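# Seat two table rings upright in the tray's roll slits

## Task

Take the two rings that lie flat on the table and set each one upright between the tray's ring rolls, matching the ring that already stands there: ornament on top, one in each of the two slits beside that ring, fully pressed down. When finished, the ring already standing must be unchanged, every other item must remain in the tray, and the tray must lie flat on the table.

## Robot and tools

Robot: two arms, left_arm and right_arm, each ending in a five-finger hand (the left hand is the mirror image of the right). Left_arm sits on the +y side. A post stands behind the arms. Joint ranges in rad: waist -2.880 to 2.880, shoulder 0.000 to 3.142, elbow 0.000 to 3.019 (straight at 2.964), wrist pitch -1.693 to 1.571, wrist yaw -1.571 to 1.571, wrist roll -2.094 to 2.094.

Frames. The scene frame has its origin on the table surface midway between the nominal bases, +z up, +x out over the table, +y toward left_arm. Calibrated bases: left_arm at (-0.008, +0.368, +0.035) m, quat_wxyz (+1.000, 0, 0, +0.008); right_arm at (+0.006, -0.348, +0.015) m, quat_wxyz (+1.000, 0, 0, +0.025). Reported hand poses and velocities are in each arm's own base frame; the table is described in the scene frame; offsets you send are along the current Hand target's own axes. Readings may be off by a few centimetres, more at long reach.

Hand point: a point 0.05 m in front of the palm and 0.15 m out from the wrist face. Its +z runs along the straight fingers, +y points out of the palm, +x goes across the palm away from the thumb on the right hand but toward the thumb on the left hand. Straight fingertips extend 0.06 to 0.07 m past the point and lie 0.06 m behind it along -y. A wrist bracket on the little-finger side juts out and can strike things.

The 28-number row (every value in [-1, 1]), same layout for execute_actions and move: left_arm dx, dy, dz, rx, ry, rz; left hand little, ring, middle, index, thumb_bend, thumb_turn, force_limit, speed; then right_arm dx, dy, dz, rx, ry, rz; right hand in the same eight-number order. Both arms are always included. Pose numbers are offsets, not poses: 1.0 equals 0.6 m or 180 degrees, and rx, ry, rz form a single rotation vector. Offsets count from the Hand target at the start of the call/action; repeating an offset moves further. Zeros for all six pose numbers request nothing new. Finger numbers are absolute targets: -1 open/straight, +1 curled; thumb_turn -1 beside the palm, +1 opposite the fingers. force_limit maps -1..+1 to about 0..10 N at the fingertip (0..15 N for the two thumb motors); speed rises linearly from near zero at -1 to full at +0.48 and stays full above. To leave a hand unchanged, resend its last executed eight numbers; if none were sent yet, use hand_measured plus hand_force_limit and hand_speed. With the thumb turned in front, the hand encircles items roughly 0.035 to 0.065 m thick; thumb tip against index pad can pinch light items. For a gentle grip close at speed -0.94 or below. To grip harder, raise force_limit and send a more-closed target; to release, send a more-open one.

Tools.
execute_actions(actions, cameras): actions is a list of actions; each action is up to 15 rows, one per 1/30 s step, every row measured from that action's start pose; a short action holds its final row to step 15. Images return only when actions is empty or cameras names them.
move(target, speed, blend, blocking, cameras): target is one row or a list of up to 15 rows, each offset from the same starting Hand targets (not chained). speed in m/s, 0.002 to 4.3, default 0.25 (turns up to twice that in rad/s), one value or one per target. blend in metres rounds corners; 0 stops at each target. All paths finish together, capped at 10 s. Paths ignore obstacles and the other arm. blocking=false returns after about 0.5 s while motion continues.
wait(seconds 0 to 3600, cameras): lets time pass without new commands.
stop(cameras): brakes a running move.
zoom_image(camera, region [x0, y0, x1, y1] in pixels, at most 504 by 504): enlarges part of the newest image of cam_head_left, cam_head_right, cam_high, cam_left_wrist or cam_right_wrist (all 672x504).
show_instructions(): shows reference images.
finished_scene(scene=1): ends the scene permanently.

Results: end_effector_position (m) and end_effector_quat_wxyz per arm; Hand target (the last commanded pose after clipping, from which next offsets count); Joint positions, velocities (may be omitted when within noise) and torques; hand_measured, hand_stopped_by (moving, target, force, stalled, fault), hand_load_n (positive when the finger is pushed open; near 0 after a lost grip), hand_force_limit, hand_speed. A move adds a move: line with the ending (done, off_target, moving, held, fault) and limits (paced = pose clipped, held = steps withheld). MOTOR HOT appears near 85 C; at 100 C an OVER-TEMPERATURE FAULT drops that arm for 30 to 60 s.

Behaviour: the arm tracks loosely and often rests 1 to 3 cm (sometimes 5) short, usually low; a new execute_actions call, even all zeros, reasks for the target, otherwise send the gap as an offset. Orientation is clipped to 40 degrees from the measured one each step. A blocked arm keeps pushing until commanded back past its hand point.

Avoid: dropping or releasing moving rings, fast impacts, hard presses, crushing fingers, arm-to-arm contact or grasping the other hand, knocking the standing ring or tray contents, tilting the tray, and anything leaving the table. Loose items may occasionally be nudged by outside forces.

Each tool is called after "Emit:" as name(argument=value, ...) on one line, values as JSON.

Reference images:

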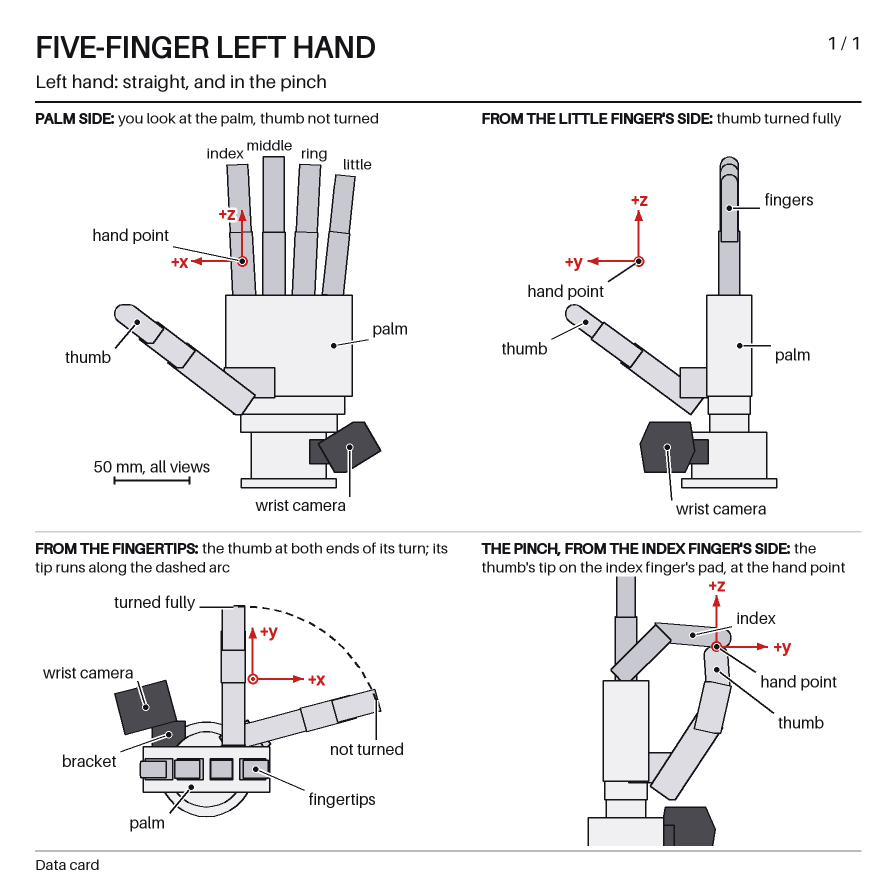

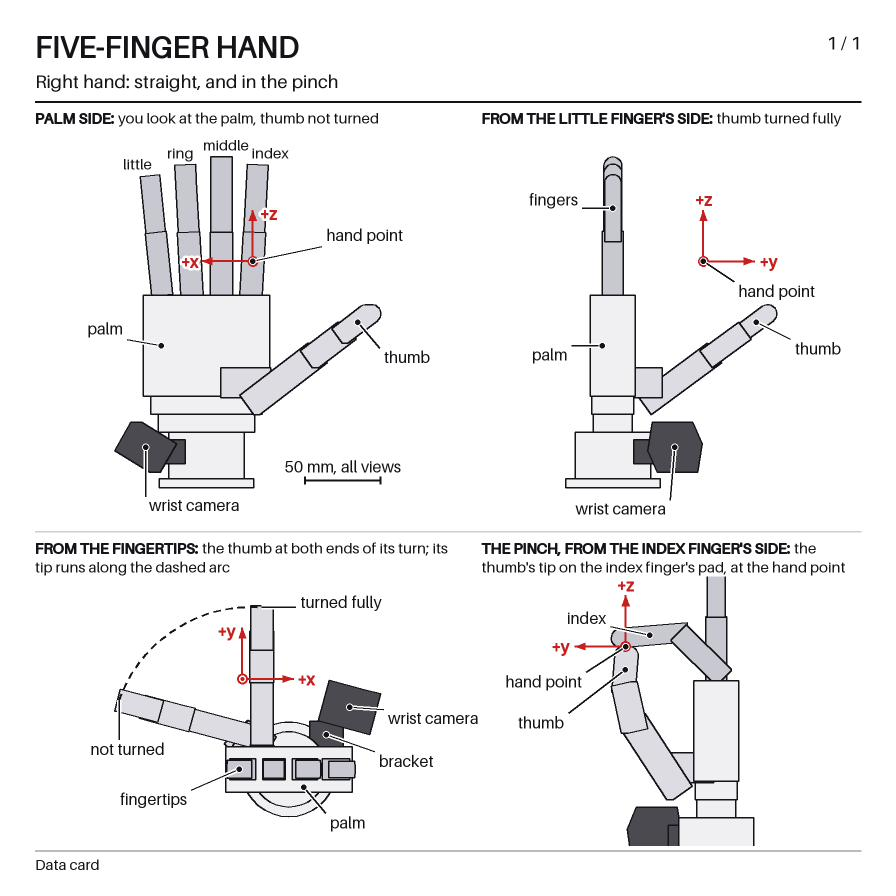

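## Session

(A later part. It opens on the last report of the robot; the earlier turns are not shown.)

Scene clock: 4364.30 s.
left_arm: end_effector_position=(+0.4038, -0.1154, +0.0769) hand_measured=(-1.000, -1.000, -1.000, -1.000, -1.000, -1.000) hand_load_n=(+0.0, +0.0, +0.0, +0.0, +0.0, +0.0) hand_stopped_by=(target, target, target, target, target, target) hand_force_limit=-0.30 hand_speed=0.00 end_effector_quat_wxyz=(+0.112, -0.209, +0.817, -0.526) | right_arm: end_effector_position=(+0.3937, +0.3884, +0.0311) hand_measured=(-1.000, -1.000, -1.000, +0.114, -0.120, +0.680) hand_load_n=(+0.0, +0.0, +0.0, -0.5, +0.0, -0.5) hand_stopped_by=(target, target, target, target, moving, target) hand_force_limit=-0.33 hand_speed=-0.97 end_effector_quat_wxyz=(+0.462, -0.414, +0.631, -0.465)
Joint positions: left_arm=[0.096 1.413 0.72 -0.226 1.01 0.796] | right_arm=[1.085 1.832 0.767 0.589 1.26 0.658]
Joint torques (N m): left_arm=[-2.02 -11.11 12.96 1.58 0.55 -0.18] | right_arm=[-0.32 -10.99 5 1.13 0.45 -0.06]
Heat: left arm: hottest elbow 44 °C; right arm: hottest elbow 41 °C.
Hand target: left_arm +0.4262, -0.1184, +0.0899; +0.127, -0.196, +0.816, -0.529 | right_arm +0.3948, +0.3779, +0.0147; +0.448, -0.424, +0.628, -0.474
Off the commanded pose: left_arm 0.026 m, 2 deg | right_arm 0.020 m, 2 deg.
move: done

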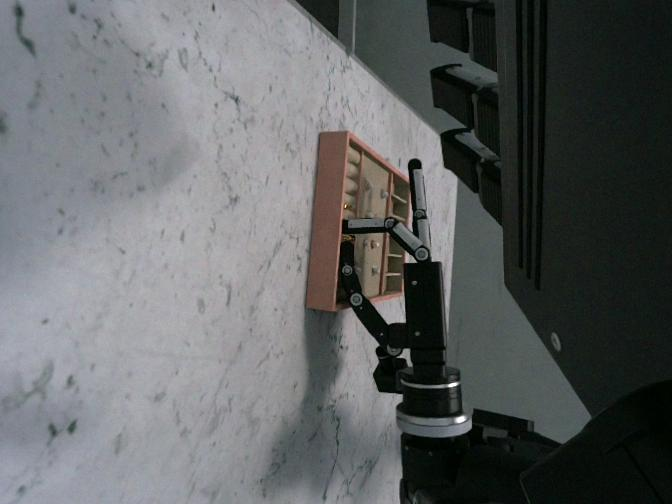

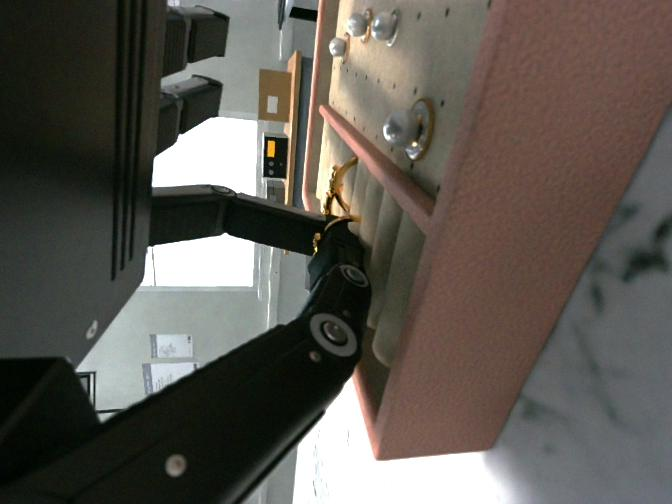

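Emit:
move(target=[0,0,0,0,0,0,-1,-1,-1,-1,-1,-1,-0.3,0,-0.00216,-0.01304,-0.002,0.0043,-0.0083,0.0232,-1,-1,-1,0.114,-0.12,0.68,-0.33,-0.97], speed=0.02, cameras=["cam_left_wrist","cam_right_wrist"])

Emit:
zoom_image(camera="cam_left_wrist", region=[335, 205, 385, 255])

Emit:
zoom_image(camera="cam_right_wrist", region=[300, 160, 400, 260])

Scene clock: 4374.77 s.
left_arm: end_effector_position=(+0.4038, -0.1154, +0.0769) hand_measured=(-1.000, -1.000, -1.000, -1.000, -1.000, -1.000) hand_load_n=(+0.0, +0.0, +0.0, +0.0, +0.0, +0.0) hand_stopped_by=(target, target, target, target, target, target) hand_force_limit=-0.30 hand_speed=0.00 end_effector_quat_wxyz=(+0.112, -0.209, +0.817, -0.526) | right_arm: end_effector_position=(+0.3926, +0.3872, +0.0361) hand_measured=(-1.000, -1.000, -1.000, +0.114, -0.120, +0.680) hand_load_n=(+0.0, +0.0, +0.0, +0.0, +0.0, +0.0) hand_stopped_by=(target, target, target, target, target, target) hand_force_limit=-0.33 hand_speed=-0.97 end_effector_quat_wxyz=(+0.486, -0.397, +0.636, -0.448)
Joint positions: left_arm=[0.096 1.413 0.72 -0.226 1.01 0.796] | right_arm=[1.082 1.832 0.733 0.7 1.245 0.648]
Joint torques (N m): left_arm=[-2.84 -10.75 12.85 1.54 0.55 -0.13] | right_arm=[0.03 -10.4 4.86 1.44 0.37 -0.06]
Heat: left arm: hottest elbow 45 °C; right arm: hottest elbow 40 °C.
Hand target: left_arm +0.4262, -0.1184, +0.0899; +0.127, -0.196, +0.816, -0.529 | right_arm +0.3948, +0.3780, +0.0228; +0.476, -0.404, +0.634, -0.456
Off the commanded pose: left_arm 0.026 m, 2 deg | right_arm 0.016 m, 2 deg.
move: off_target (right_arm)

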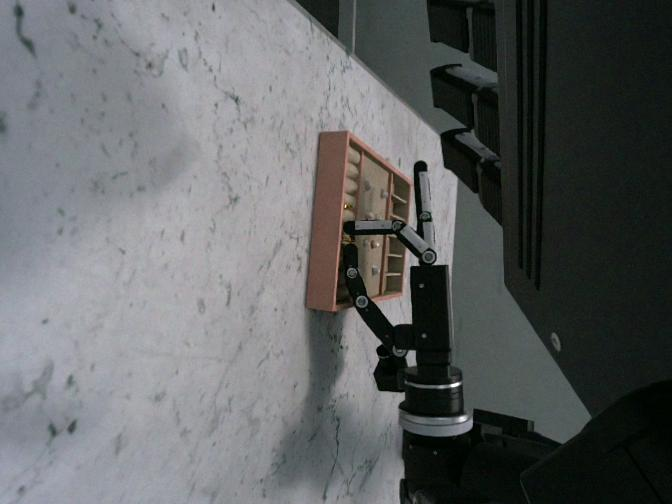

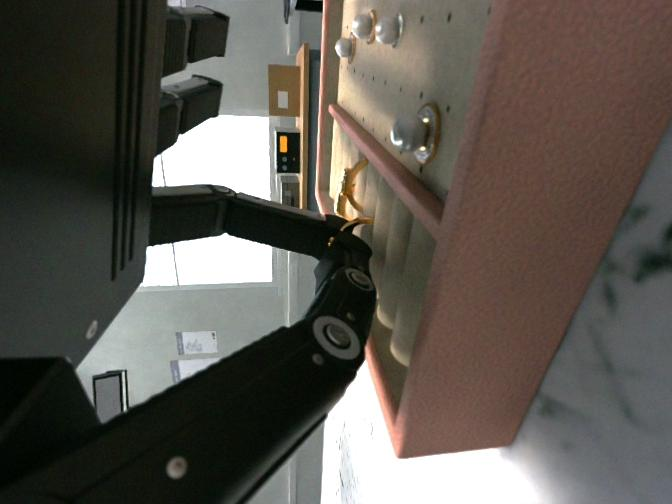

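Scaled by 10.080.

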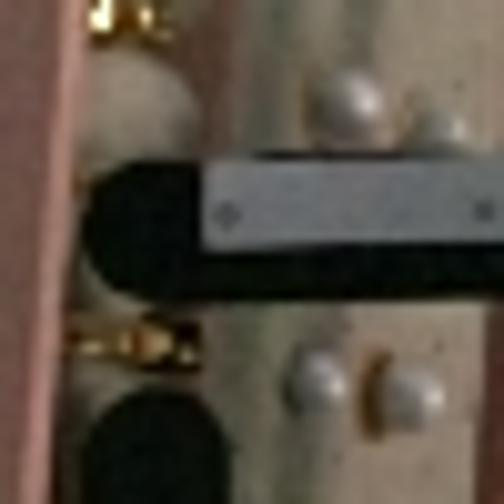

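Scaled by 5.040.

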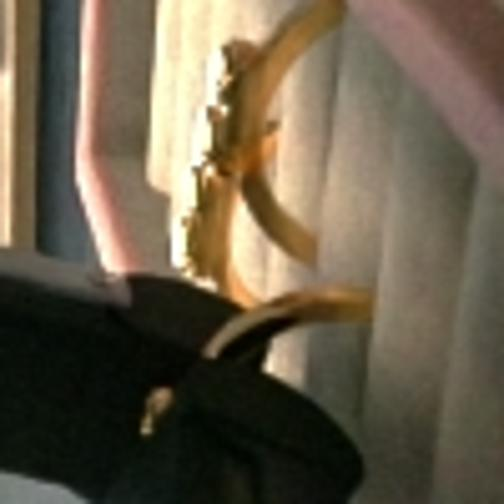

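Emit:
move(target=[0,0,0,0,0,0,-1,-1,-1,-1,-1,-1,-0.3,0,-0.0027,-0.0163,-0.0025,0.0021,-0.0042,0.0116,-1,-1,-1,0.114,-0.12,0.68,-0.33,-0.97], speed=0.02, cameras=["cam_left_wrist","cam_right_wrist"])

Emit:
zoom_image(camera="cam_left_wrist", region=[335, 205, 385, 255])

Emit:
zoom_image(camera="cam_right_wrist", region=[300, 160, 400, 260])

Scene clock: 4378.27 s.
left_arm: end_effector_position=(+0.4038, -0.1154, +0.0769) hand_measured=(-1.000, -1.000, -1.000, -1.000, -1.000, -1.000) hand_load_n=(+0.0, +0.0, +0.0, +0.0, +0.0, -0.5) hand_stopped_by=(target, target, target, target, target, target) hand_force_limit=-0.30 hand_speed=0.00 end_effector_quat_wxyz=(+0.112, -0.209, +0.817, -0.526) | right_arm: end_effector_position=(+0.3917, +0.3850, +0.0368) hand_measured=(-1.000, -1.000, -1.000, +0.114, -0.120, +0.680) hand_load_n=(+0.0, +0.0, +0.0, -0.5, +0.0, +0.0) hand_stopped_by=(target, target, target, target, target, target) hand_force_limit=-0.33 hand_speed=-0.97 end_effector_quat_wxyz=(+0.494, -0.393, +0.637, -0.442)
Joint positions: left_arm=[0.096 1.413 0.72 -0.226 1.01 0.796] | right_arm=[1.08 1.832 0.717 0.741 1.236 0.643]
Joint torques (N m): left_arm=[-2.2 -11.58 13.09 1.66 0.58 -0.2] | right_arm=[-0.09 -12.28 4.71 1.39 0.31 -0.05]
Heat: left arm: hottest elbow 45 °C; right arm: hottest elbow 40 °C.
Hand target: left_arm +0.4262, -0.1184, +0.0899; +0.127, -0.196, +0.816, -0.529 | right_arm +0.3945, +0.3773, +0.0328; +0.489, -0.394, +0.637, -0.447
Off the commanded pose: left_arm 0.026 m, 2 deg | right_arm 0.009 m, 1 deg.
move: done

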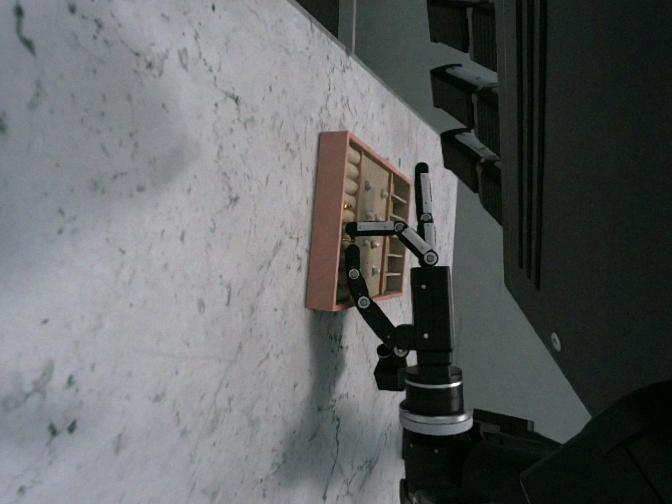

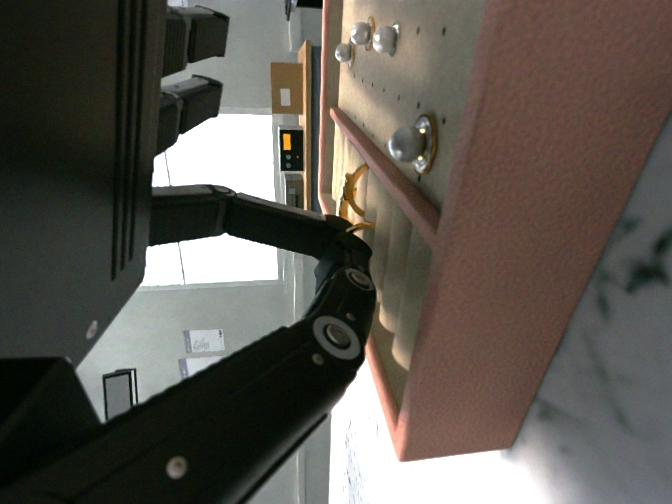

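Scaled by 10.080.

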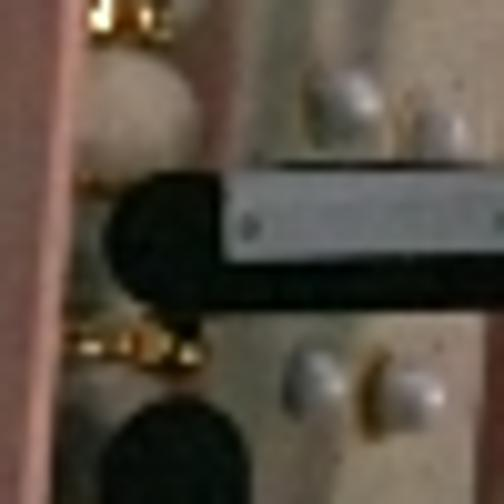

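Scaled by 5.040.

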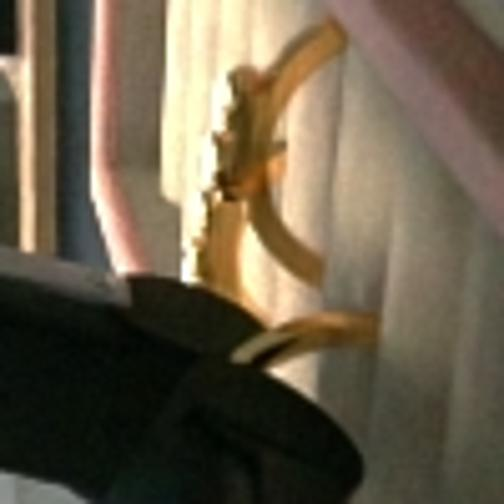

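Emit:
move(target=[0,0,0,0,0,0,-1,-1,-1,-1,-1,-1,-0.3,0,-0.00465,-0.01305,0.0033,0,0,0,-1,-1,-1,0.114,-0.12,0.68,-0.33,-0.97], speed=0.02, cameras=["cam_left_wrist","cam_right_wrist"])

Emit:
zoom_image(camera="cam_left_wrist", region=[335, 205, 385, 255])

Emit:
zoom_image(camera="cam_right_wrist", region=[300, 160, 400, 260])

Scene clock: 4382.07 s.
left_arm: end_effector_position=(+0.4038, -0.1154, +0.0769) hand_measured=(-1.000, -1.000, -1.000, -1.000, -1.000, -1.000) hand_load_n=(+0.0, +0.0, +0.0, +0.0, +0.0, +0.0) hand_stopped_by=(target, target, target, target, target, target) hand_force_limit=-0.30 hand_speed=0.00 end_effector_quat_wxyz=(+0.112, -0.209, +0.817, -0.526) | right_arm: end_effector_position=(+0.3942, +0.3839, +0.0397) hand_measured=(-1.000, -1.000, -1.000, +0.114, -0.120, +0.680) hand_load_n=(+0.0, +0.0, -0.5, +0.0, +0.0, +0.0) hand_stopped_by=(target, target, target, target, target, target) hand_force_limit=-0.33 hand_speed=-0.97 end_effector_quat_wxyz=(+0.494, -0.393, +0.637, -0.442)
Joint positions: left_arm=[0.096 1.413 0.72 -0.226 1.01 0.796] | right_arm=[1.073 1.824 0.717 0.741 1.23 0.635]
Joint torques (N m): left_arm=[-1.9 -10.46 13.01 1.44 0.54 -0.13] | right_arm=[-0.15 -13.04 5.23 0.81 0.31 -0.06]
Heat: left arm: hottest elbow 45 °C; right arm: hottest elbow 40 °C.
Hand target: left_arm +0.4262, -0.1184, +0.0899; +0.127, -0.196, +0.816, -0.529 | right_arm +0.3975, +0.3774, +0.0408; +0.489, -0.394, +0.637, -0.447
Off the commanded pose: left_arm 0.026 m, 2 deg | right_arm 0.007 m, 1 deg.
move: done

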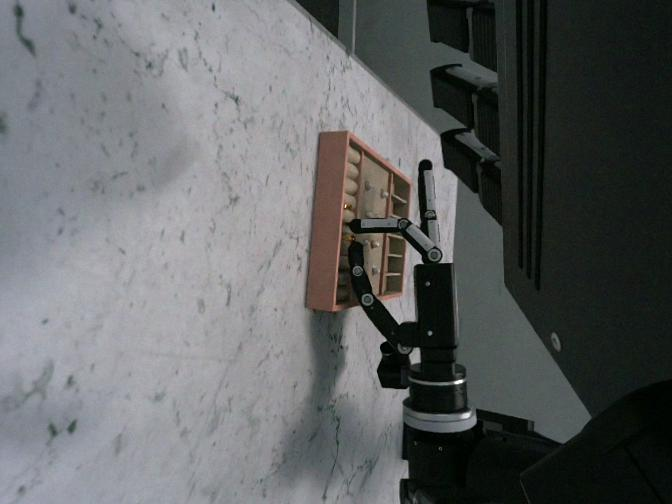

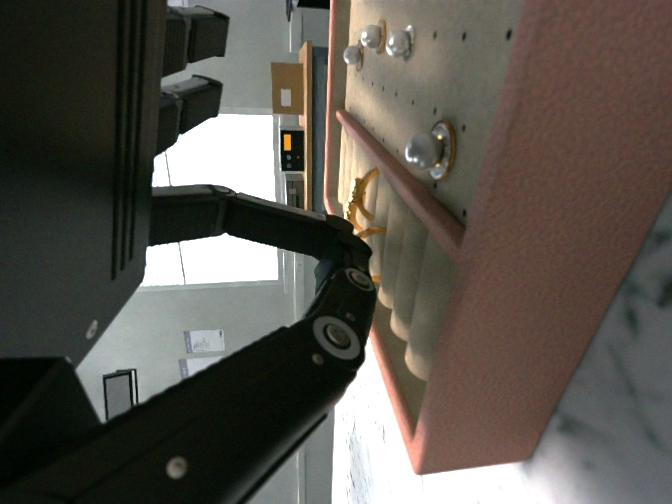

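Scaled by 10.080.

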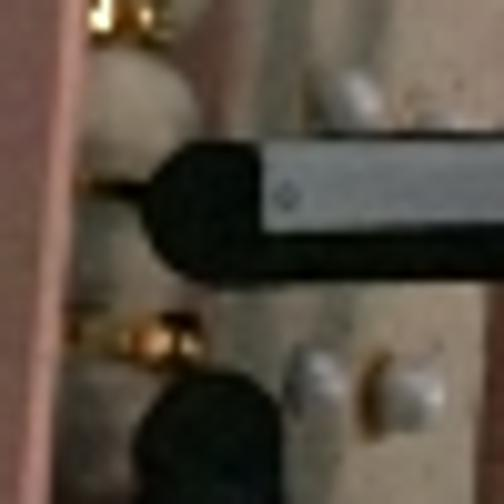

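Scaled by 5.040.

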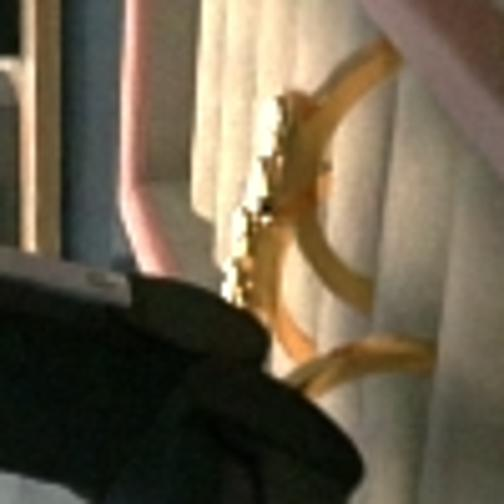

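Emit:
move(target=[0,0,0,0,0,0,-1,-1,-1,-1,-1,-1,-0.3,0,-0.0054,-0.01908,-0.0024,0,0,0,-1,-1,-1,0.114,-0.12,0.68,-0.33,-0.97], speed=0.03)

Emit:
move(target=[0,0,0,0,0,0,-1,-1,-1,-1,-1,-1,-0.3,0,-0.009,-0.0318,-0.004,0,0,0,-1,-1,-1,0.114,-0.12,0.68,-0.33,-0.97], speed=0.04, cameras=["cam_left_wrist","cam_right_wrist"])

Emit:
zoom_image(camera="cam_left_wrist", region=[335, 205, 385, 255])

Emit:
zoom_image(camera="cam_right_wrist", region=[340, 140, 440, 240])

Scene clock: 4385.23 s.
left_arm: end_effector_position=(+0.4038, -0.1154, +0.0769) hand_measured=(-1.000, -1.000, -1.000, -1.000, -1.000, -1.000) hand_load_n=(+0.0, +0.0, +0.0, +0.0, +0.0, +0.0) hand_stopped_by=(target, target, target, target, target, target) hand_force_limit=-0.30 hand_speed=0.00 end_effector_quat_wxyz=(+0.112, -0.209, +0.817, -0.526) | right_arm: end_effector_position=(+0.3941, +0.3837, +0.0524) hand_measured=(-1.000, -1.000, -1.000, +0.114, -0.120, +0.680) hand_load_n=(+0.0, +0.0, +0.0, +0.0, +0.0, +0.0) hand_stopped_by=(target, target, target, target, target, target) hand_force_limit=-0.33 hand_speed=-0.97 end_effector_quat_wxyz=(+0.495, -0.392, +0.637, -0.442)
Joint positions: left_arm=[0.096 1.413 0.72 -0.226 1.01 0.796] | right_arm=[1.073 1.788 0.717 0.71 1.23 0.632]
Joint torques (N m): left_arm=[-2.32 -10.81 13 1.43 0.59 -0.15] | right_arm=[-0.32 -12.34 5.78 0.76 0.3 -0.03]
Heat: left arm: hottest elbow 45 °C; right arm: hottest elbow 40 °C.
Hand target: left_arm +0.4262, -0.1184, +0.0899; +0.127, -0.196, +0.816, -0.529 | right_arm +0.3975, +0.3773, +0.0528; +0.489, -0.394, +0.637, -0.447
Off the commanded pose: left_arm 0.026 m, 2 deg | right_arm 0.007 m, 1 deg.
move: done

Scene clock: 4386.33 s.
left_arm: end_effector_position=(+0.4038, -0.1154, +0.0769) hand_measured=(-1.000, -1.000, -1.000, -1.000, -1.000, -1.000) hand_load_n=(+0.0, +0.0, +0.0, +0.0, +0.0, -0.5) hand_stopped_by=(target, target, target, target, target, target) hand_force_limit=-0.30 hand_speed=0.00 end_effector_quat_wxyz=(+0.112, -0.209, +0.817, -0.526) | right_arm: end_effector_position=(+0.3931, +0.3817, +0.0703) hand_measured=(-1.000, -1.000, -1.000, +0.114, -0.120, +0.680) hand_load_n=(+0.0, +0.0, +0.0, +0.0, +0.0, +0.0) hand_stopped_by=(target, target, target, target, target, target) hand_force_limit=-0.33 hand_speed=-0.97 end_effector_quat_wxyz=(+0.493, -0.394, +0.636, -0.444)
Joint positions: left_arm=[0.096 1.413 0.72 -0.226 1.01 0.796] | right_arm=[1.073 1.731 0.717 0.647 1.23 0.631]
Joint torques (N m): left_arm=[-2.73 -10.99 12.88 1.4 0.54 -0.14] | right_arm=[-0.15 -12.75 6.72 0.59 0.28 -0.04]
Heat: left arm: hottest elbow 45 °C; right arm: hottest elbow 40 °C.
Hand target: left_arm +0.4262, -0.1184, +0.0899; +0.127, -0.196, +0.816, -0.529 | right_arm +0.3975, +0.3773, +0.0728; +0.489, -0.394, +0.637, -0.447
Off the commanded pose: left_arm 0.026 m, 2 deg | right_arm 0.007 m, 1 deg.
move: done

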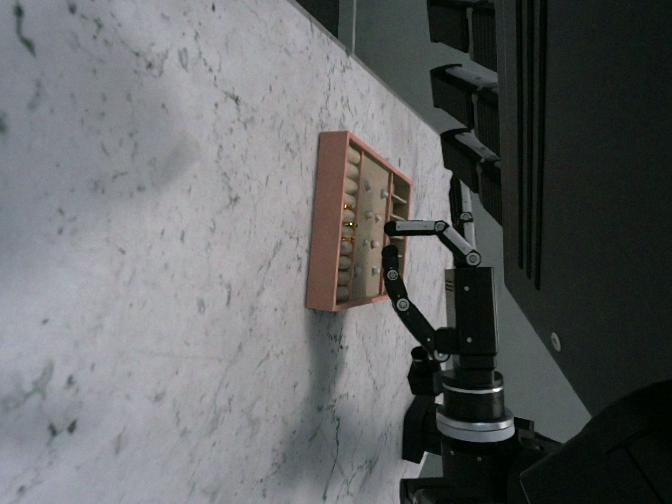

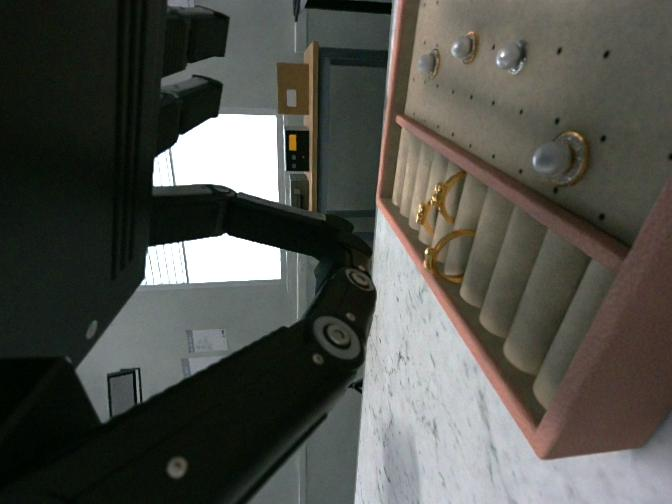

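Scaled by 10.080.

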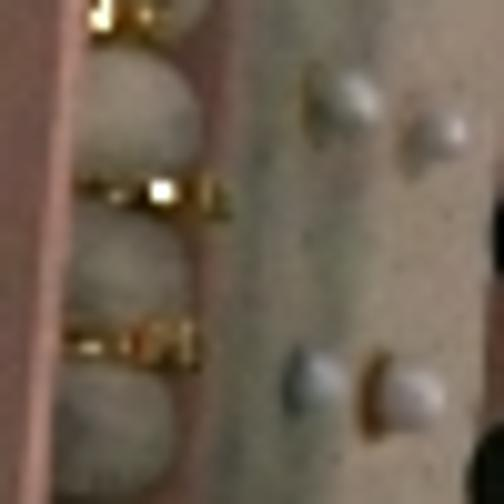

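Scaled by 5.040.

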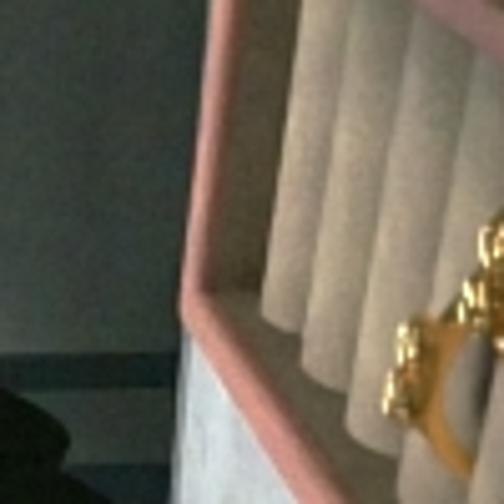

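Emit:
zoom_image(camera="cam_right_wrist", region=[400, 160, 500, 300])

Emit:
zoom_image(camera="cam_left_wrist", region=[335, 190, 385, 260])

Scaled by 3.600.

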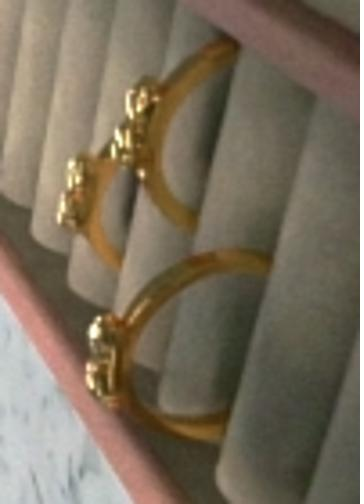

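Scaled by 7.200.

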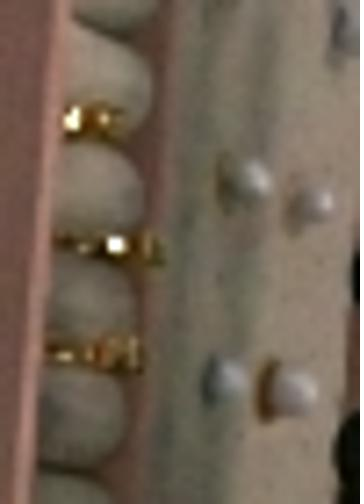

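Emit:
move(target=[[0,0,0,0,0,0,-1,-1,-1,-1,-1,-1,-0.3,0,-0.0072,-0.0254,-0.0032,-0.0064,0.0125,-0.0348,-1,-1,-1,0.114,-0.12,0.68,-0.33,-0.97],[0,0,0,0,0,0,-1,-1,-1,-1,-1,-1,-0.3,0,-0.0072,-0.0254,-0.0032,-0.0064,0.0125,-0.0348,-1,-1,-1,0.25,0,-1,-0.33,-0.2]], speed=0.04, cameras=["cam_left_wrist","cam_right_wrist"])

Emit:
zoom_image(camera="cam_right_wrist", region=[300, 140, 540, 320])

Scene clock: 4395.33 s.
left_arm: end_effector_position=(+0.4038, -0.1154, +0.0769) hand_measured=(-1.000, -1.000, -1.000, -1.000, -1.000, -1.000) hand_load_n=(+0.0, +0.0, +0.0, +0.0, +0.0, +0.0) hand_stopped_by=(target, target, target, target, target, target) hand_force_limit=-0.30 hand_speed=0.00 end_effector_quat_wxyz=(+0.112, -0.209, +0.817, -0.526) | right_arm: end_effector_position=(+0.3881, +0.3675, +0.0721) hand_measured=(-1.000, -1.000, -1.000, +0.244, -0.012, -1.000) hand_load_n=(+0.0, +0.0, +0.0, +0.0, +0.0, +0.0) hand_stopped_by=(target, target, target, force, force, target) hand_force_limit=-0.33 hand_speed=-0.20 end_effector_quat_wxyz=(+0.437, -0.439, +0.622, -0.479)
Joint positions: left_arm=[0.096 1.413 0.72 -0.226 1.01 0.796] | right_arm=[1.073 1.67 0.746 0.397 1.25 0.63]
Joint torques (N m): left_arm=[-2.55 -10.23 12.78 1.57 0.57 -0.19] | right_arm=[0.38 -12.34 10.45 0.68 0.64 0.07]
Heat: left arm: hottest elbow 45 °C; right arm: hottest elbow 40 °C.
Hand target: left_arm +0.4262, -0.1184, +0.0899; +0.127, -0.196, +0.816, -0.529 | right_arm +0.3975, +0.3772, +0.0887; +0.448, -0.424, +0.628, -0.474
Off the commanded pose: left_arm 0.026 m, 2 deg | right_arm 0.021 m, 2 deg.
move: off_target (right_arm); target 2's new numbers were sent with right_arm's hand 0.021 m and 2 deg from that target

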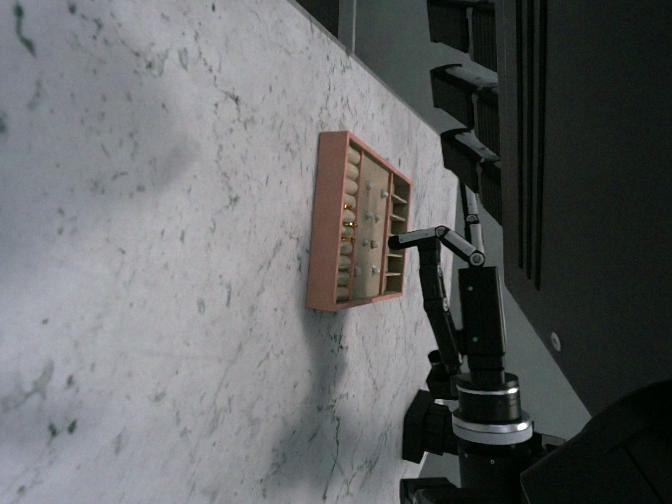

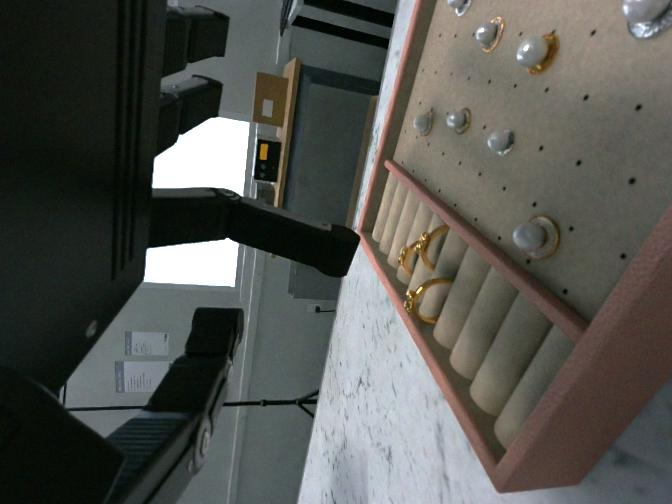

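Scaled by 2.100.

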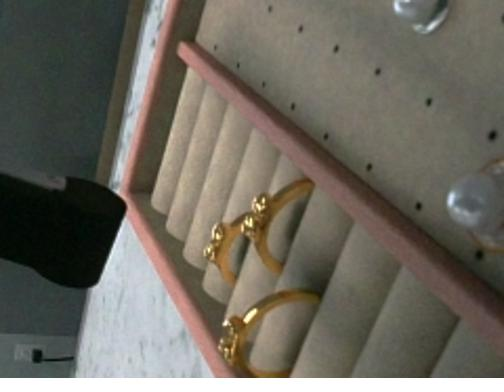

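Emit:
move(target=[0,0,0,0,0,0,-1,-1,-1,-1,-1,-1,-0.3,0,-0.01276,0.00255,-0.0029,0,0,0,-1,-1,-1,0.25,0,-1,-0.33,-0.2], speed=0.04)

Scene clock: 4401.17 s.
left_arm: end_effector_position=(+0.4038, -0.1154, +0.0769) hand_measured=(-1.000, -1.000, -1.000, -1.000, -1.000, -1.000) hand_load_n=(+0.0, +0.0, +0.0, +0.0, +0.0, +0.0) hand_stopped_by=(target, target, target, target, target, target) hand_force_limit=-0.30 hand_speed=0.00 end_effector_quat_wxyz=(+0.112, -0.209, +0.817, -0.526) | right_arm: end_effector_position=(+0.3919, +0.3730, +0.0787) hand_measured=(-1.000, -1.000, -1.000, +0.244, -0.012, -1.000) hand_load_n=(+0.0, +0.0, +0.0, +0.0, +0.0, -0.5) hand_stopped_by=(target, target, target, force, force, target) hand_force_limit=-0.33 hand_speed=-0.20 end_effector_quat_wxyz=(+0.439, -0.433, +0.624, -0.480)
Joint positions: left_arm=[0.096 1.413 0.72 -0.226 1.01 0.796] | right_arm=[1.073 1.67 0.769 0.375 1.257 0.638]
Joint torques (N m): left_arm=[-2.61 -11.4 12.85 1.58 0.59 -0.15] | right_arm=[0.79 -11.28 10.7 0.58 0.63 0.11]
Heat: left arm: hottest elbow 45 °C; right arm: hottest elbow 40 °C.
Hand target: left_arm +0.4262, -0.1184, +0.0899; +0.127, -0.196, +0.816, -0.529 | right_arm +0.3975, +0.3854, +0.0888; +0.448, -0.424, +0.628, -0.474
Off the commanded pose: left_arm 0.026 m, 2 deg | right_arm 0.017 m, 2 deg.
move: off_target (right_arm)

Emit:
move(target=[0,0,0,0,0,0,-1,-1,-1,-1,-1,-1,-0.3,0,-0.01276,0.00255,-0.0029,0,0,0,-1,-1,-1,0.25,0,-1,-0.33,-0.2], speed=0.04)

Scene clock: 4403.00 s.
left_arm: end_effector_position=(+0.4038, -0.1154, +0.0769) hand_measured=(-1.000, -1.000, -1.000, -1.000, -1.000, -1.000) hand_load_n=(+0.0, +0.0, +0.0, -0.5, +0.0, -0.5) hand_stopped_by=(target, target, target, target, target, target) hand_force_limit=-0.30 hand_speed=0.00 end_effector_quat_wxyz=(+0.112, -0.209, +0.817, -0.526) | right_arm: end_effector_position=(+0.3954, +0.3778, +0.0849) hand_measured=(-1.000, -1.000, -1.000, +0.244, -0.012, -1.000) hand_load_n=(+0.0, -0.5, +0.0, +0.0, +0.0, +0.0) hand_stopped_by=(target, target, target, force, force, target) hand_force_limit=-0.33 hand_speed=-0.20 end_effector_quat_wxyz=(+0.441, -0.427, +0.627, -0.480)
Joint positions: left_arm=[0.096 1.413 0.72 -0.226 1.01 0.796] | right_arm=[1.073 1.67 0.79 0.353 1.264 0.652]
Joint torques (N m): left_arm=[-2.49 -11.22 12.89 1.58 0.54 -0.13] | right_arm=[1.55 -10.46 10.84 0.61 0.64 0.14]
Heat: left arm: hottest elbow 45 °C; right arm: hottest elbow 40 °C.
Hand target: left_arm +0.4262, -0.1184, +0.0899; +0.127, -0.196, +0.816, -0.529 | right_arm +0.3976, +0.3932, +0.0887; +0.448, -0.424, +0.628, -0.474
Off the commanded pose: left_arm 0.026 m, 2 deg | right_arm 0.016 m, 1 deg.
move: off_target (right_arm)

Emit:
move(target=[0,0,0,0,0,0,-1,-1,-1,-1,-1,-1,-0.3,0,-0.0052,0.00212,-0.00833,0,0,0,-1,-1,-1,0.25,0,-1,-0.33,-0.2], speed=0.04)

Scene clock: 4405.60 s.
left_arm: end_effector_position=(+0.4038, -0.1154, +0.0769) hand_measured=(-1.000, -1.000, -1.000, -1.000, -1.000, -1.000) hand_load_n=(+0.0, +0.0, +0.0, +0.0, +0.0, -0.5) hand_stopped_by=(target, target, target, target, target, target) hand_force_limit=-0.30 hand_speed=0.00 end_effector_quat_wxyz=(+0.112, -0.209, +0.817, -0.526) | right_arm: end_effector_position=(+0.3912, +0.3819, +0.0857) hand_measured=(-1.000, -1.000, -1.000, +0.244, -0.012, -1.000) hand_load_n=(+0.0, +0.0, +0.0, +0.0, +0.0, +0.0) hand_stopped_by=(target, target, target, force, force, target) hand_force_limit=-0.33 hand_speed=-0.20 end_effector_quat_wxyz=(+0.441, -0.426, +0.627, -0.479)
Joint positions: left_arm=[0.096 1.413 0.72 -0.226 1.01 0.796] | right_arm=[1.086 1.67 0.798 0.326 1.275 0.674]
Joint torques (N m): left_arm=[-2.49 -10.34 12.81 1.68 0.55 -0.13] | right_arm=[1.67 -10.7 10.8 0.58 0.66 0.14]
Heat: left arm: hottest elbow 45 °C; right arm: hottest elbow 40 °C.
Hand target: left_arm +0.4262, -0.1184, +0.0899; +0.127, -0.196, +0.816, -0.529 | right_arm +0.3934, +0.3976, +0.0888; +0.448, -0.424, +0.628, -0.474
Off the commanded pose: left_arm 0.026 m, 2 deg | right_arm 0.016 m, 1 deg.
move: off_target (right_arm)

Emit:
move(target=[0,0,0,0,0,0,-1,-1,-1,-1,-1,-1,-0.3,0,-0.00798,0.0016,-0.0018,0,0,0,-1,-1,-1,0.25,0,-1,-0.33,-0.2], speed=0.04, cameras=["cam_left_wrist","cam_right_wrist"])

Emit:
zoom_image(camera="cam_left_wrist", region=[320, 180, 440, 280])

Emit:
zoom_image(camera="cam_right_wrist", region=[300, 160, 480, 340])

Scene clock: 4407.93 s.
left_arm: end_effector_position=(+0.4038, -0.1154, +0.0769) hand_measured=(-1.000, -1.000, -1.000, -1.000, -1.000, -1.000) hand_load_n=(-0.5, +0.0, +0.0, +0.0, +0.0, -0.5) hand_stopped_by=(target, target, target, target, target, target) hand_force_limit=-0.30 hand_speed=0.00 end_effector_quat_wxyz=(+0.112, -0.209, +0.817, -0.526) | right_arm: end_effector_position=(+0.3916, +0.3869, +0.0884) hand_measured=(-1.000, -1.000, -1.000, +0.244, -0.012, -1.000) hand_load_n=(+0.0, +0.0, +0.0, +0.0, +0.0, -0.5) hand_stopped_by=(target, target, target, force, force, target) hand_force_limit=-0.33 hand_speed=-0.20 end_effector_quat_wxyz=(+0.443, -0.425, +0.628, -0.478)
Joint positions: left_arm=[0.096 1.413 0.72 -0.226 1.01 0.796] | right_arm=[1.091 1.673 0.812 0.312 1.28 0.683]
Joint torques (N m): left_arm=[-1.79 -11.4 13 1.84 0.58 -0.13] | right_arm=[1.67 -9.76 11.11 0.53 0.7 0.13]
Heat: left arm: hottest elbow 45 °C; right arm: hottest elbow 41 °C.
Hand target: left_arm +0.4262, -0.1184, +0.0899; +0.127, -0.196, +0.816, -0.529 | right_arm +0.3933, +0.4027, +0.0886; +0.448, -0.424, +0.628, -0.474
Off the commanded pose: left_arm 0.026 m, 2 deg | right_arm 0.016 m, 1 deg.
move: off_target (right_arm)

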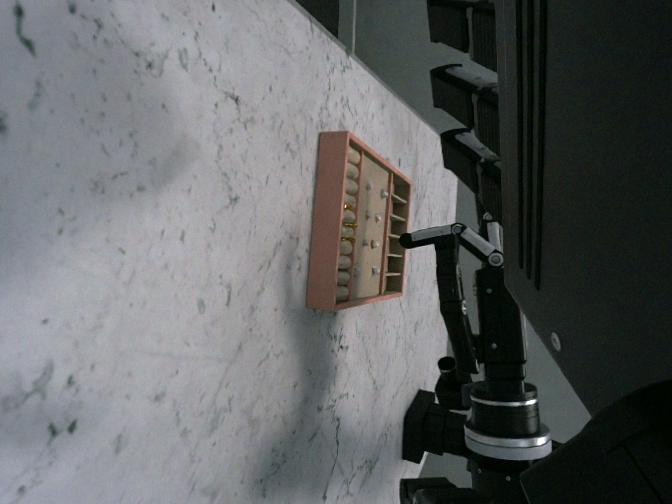

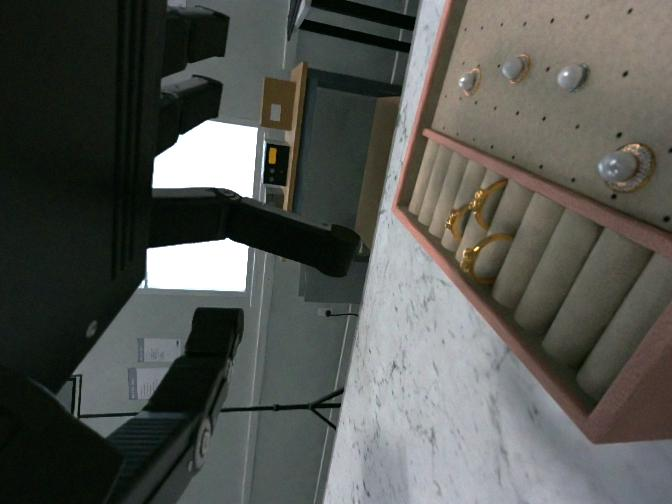

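Scaled by 4.200.

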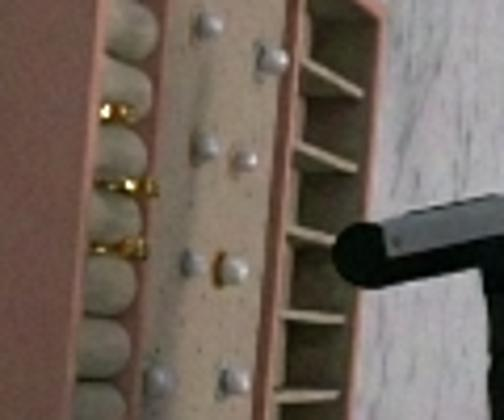

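Scaled by 2.800.

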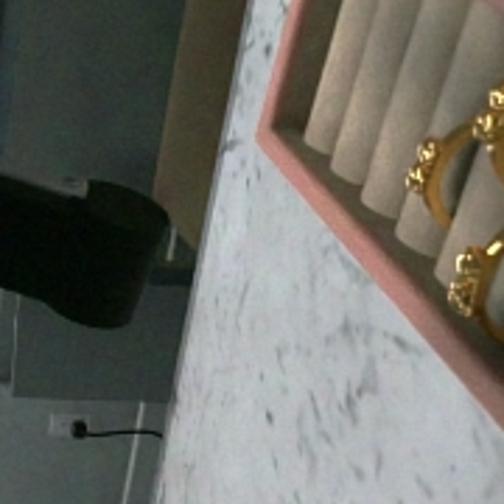

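Emit:
zoom_image(camera="cam_right_wrist", region=[430, 170, 530, 300])

Emit:
zoom_image(camera="cam_left_wrist", region=[335, 195, 365, 250])

Scaled by 3.877.

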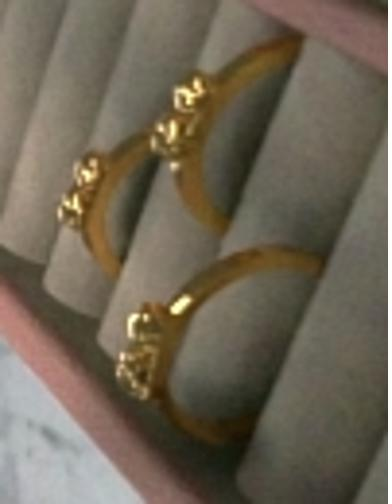

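Scaled by 9.164.

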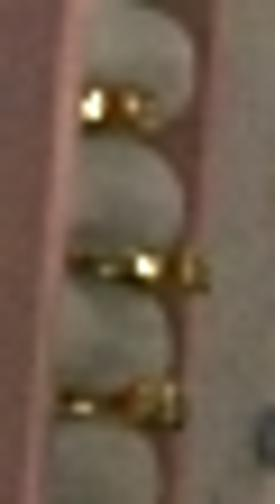

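Emit:
move(target=[0,0,0,0,0,0,-1,-1,-1,-1,-1,-1,-0.3,0,0.0076,0.0456,0.007,0,0,0,-1,-1,-1,0.25,0,-1,-0.33,-0.2], speed=0.04, cameras=["cam_left_wrist","cam_right_wrist"])

Emit:
zoom_image(camera="cam_left_wrist", region=[320, 180, 440, 280])

Emit:
zoom_image(camera="cam_right_wrist", region=[300, 160, 480, 340])

Scene clock: 4412.70 s.
left_arm: end_effector_position=(+0.4038, -0.1154, +0.0769) hand_measured=(-1.000, -1.000, -1.000, -1.000, -1.000, -1.000) hand_load_n=(+0.0, +0.0, +0.0, +0.0, +0.0, -0.5) hand_stopped_by=(target, target, target, target, target, target) hand_force_limit=-0.30 hand_speed=0.00 end_effector_quat_wxyz=(+0.112, -0.209, +0.817, -0.526) | right_arm: end_effector_position=(+0.3932, +0.3900, +0.0629) hand_measured=(-1.000, -1.000, -1.000, +0.244, -0.012, -1.000) hand_load_n=(+0.0, +0.0, +0.0, +0.0, +0.0, +0.0) hand_stopped_by=(target, target, target, force, force, target) hand_force_limit=-0.33 hand_speed=-0.20 end_effector_quat_wxyz=(+0.441, -0.426, +0.628, -0.479)
Joint positions: left_arm=[0.096 1.413 0.72 -0.226 1.01 0.796] | right_arm=[1.091 1.74 0.812 0.367 1.28 0.69]
Joint torques (N m): left_arm=[-1.85 -10.29 12.88 1.43 0.55 -0.17] | right_arm=[1.67 -10.81 9.24 1.35 0.66 0.11]
Heat: left arm: hottest elbow 45 °C; right arm: hottest elbow 41 °C.
Hand target: left_arm +0.4262, -0.1184, +0.0899; +0.127, -0.196, +0.816, -0.529 | right_arm +0.3933, +0.4026, +0.0606; +0.448, -0.424, +0.628, -0.474
Off the commanded pose: left_arm 0.026 m, 2 deg | right_arm 0.013 m, 1 deg.
move: off_target (right_arm)

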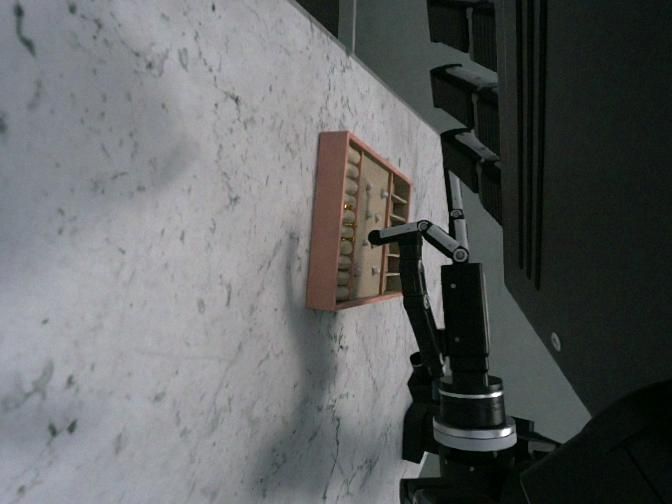

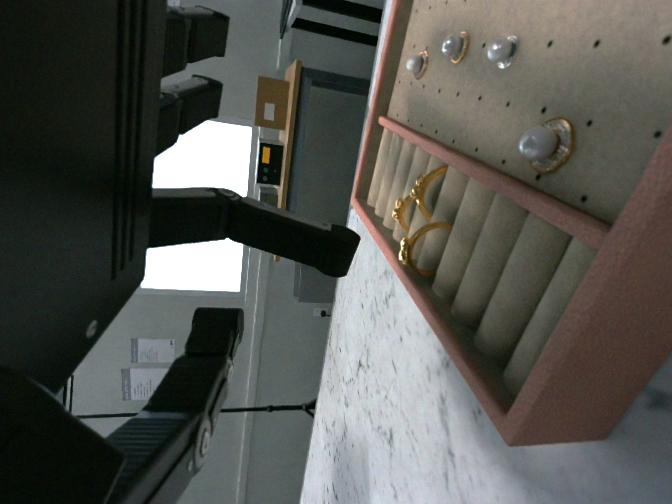

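Scaled by 4.200.

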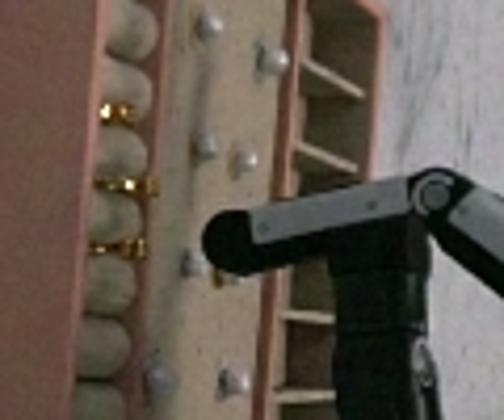

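Scaled by 2.800.

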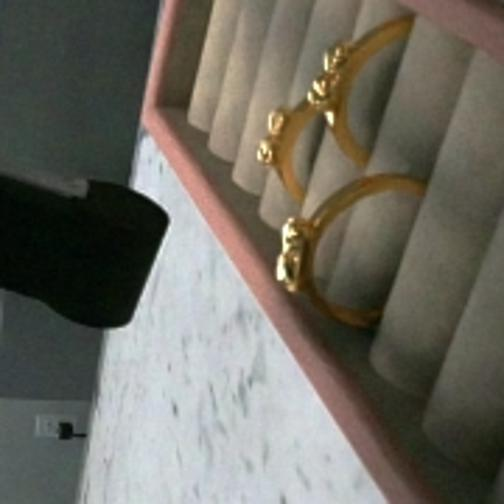

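Emit:
move(target=[0,0,0,0,0,0,-1,-1,-1,-1,-1,-1,-0.3,0,0.0081,0.00727,-0.0004,-0.0021,0.0042,-0.0116,-1,-1,-1,0.28,0,-1,0.0,-0.6], speed=0.03)

Scene clock: 4416.70 s.
left_arm: end_effector_position=(+0.4038, -0.1154, +0.0769) hand_measured=(-1.000, -1.000, -1.000, -1.000, -1.000, -1.000) hand_load_n=(+0.0, +0.0, +0.0, +0.0, +0.0, +0.0) hand_stopped_by=(target, target, target, target, target, target) hand_force_limit=-0.30 hand_speed=0.00 end_effector_quat_wxyz=(+0.112, -0.209, +0.817, -0.526) | right_arm: end_effector_position=(+0.3918, +0.3857, +0.0592) hand_measured=(-1.000, -1.000, -1.000, +0.280, -0.012, -1.000) hand_load_n=(+0.0, -0.5, +0.0, +0.0, +0.0, +0.0) hand_stopped_by=(target, target, target, target, force, target) hand_force_limit=0.00 hand_speed=-0.60 end_effector_quat_wxyz=(+0.431, -0.431, +0.626, -0.486)
Joint positions: left_arm=[0.096 1.413 0.72 -0.226 1.01 0.796] | right_arm=[1.091 1.741 0.812 0.338 1.287 0.695]
Joint torques (N m): left_arm=[-2.61 -10.7 12.94 1.62 0.58 -0.15] | right_arm=[1.79 -10.99 9.76 0.55 0.7 0.13]
Heat: left arm: hottest elbow 45 °C; right arm: hottest elbow 41 °C.
Hand target: left_arm +0.4262, -0.1184, +0.0899; +0.127, -0.196, +0.816, -0.529 | right_arm +0.3916, +0.3987, +0.0557; +0.433, -0.434, +0.625, -0.483
Off the commanded pose: left_arm 0.026 m, 2 deg | right_arm 0.014 m, 1 deg.
move: off_target (right_arm)


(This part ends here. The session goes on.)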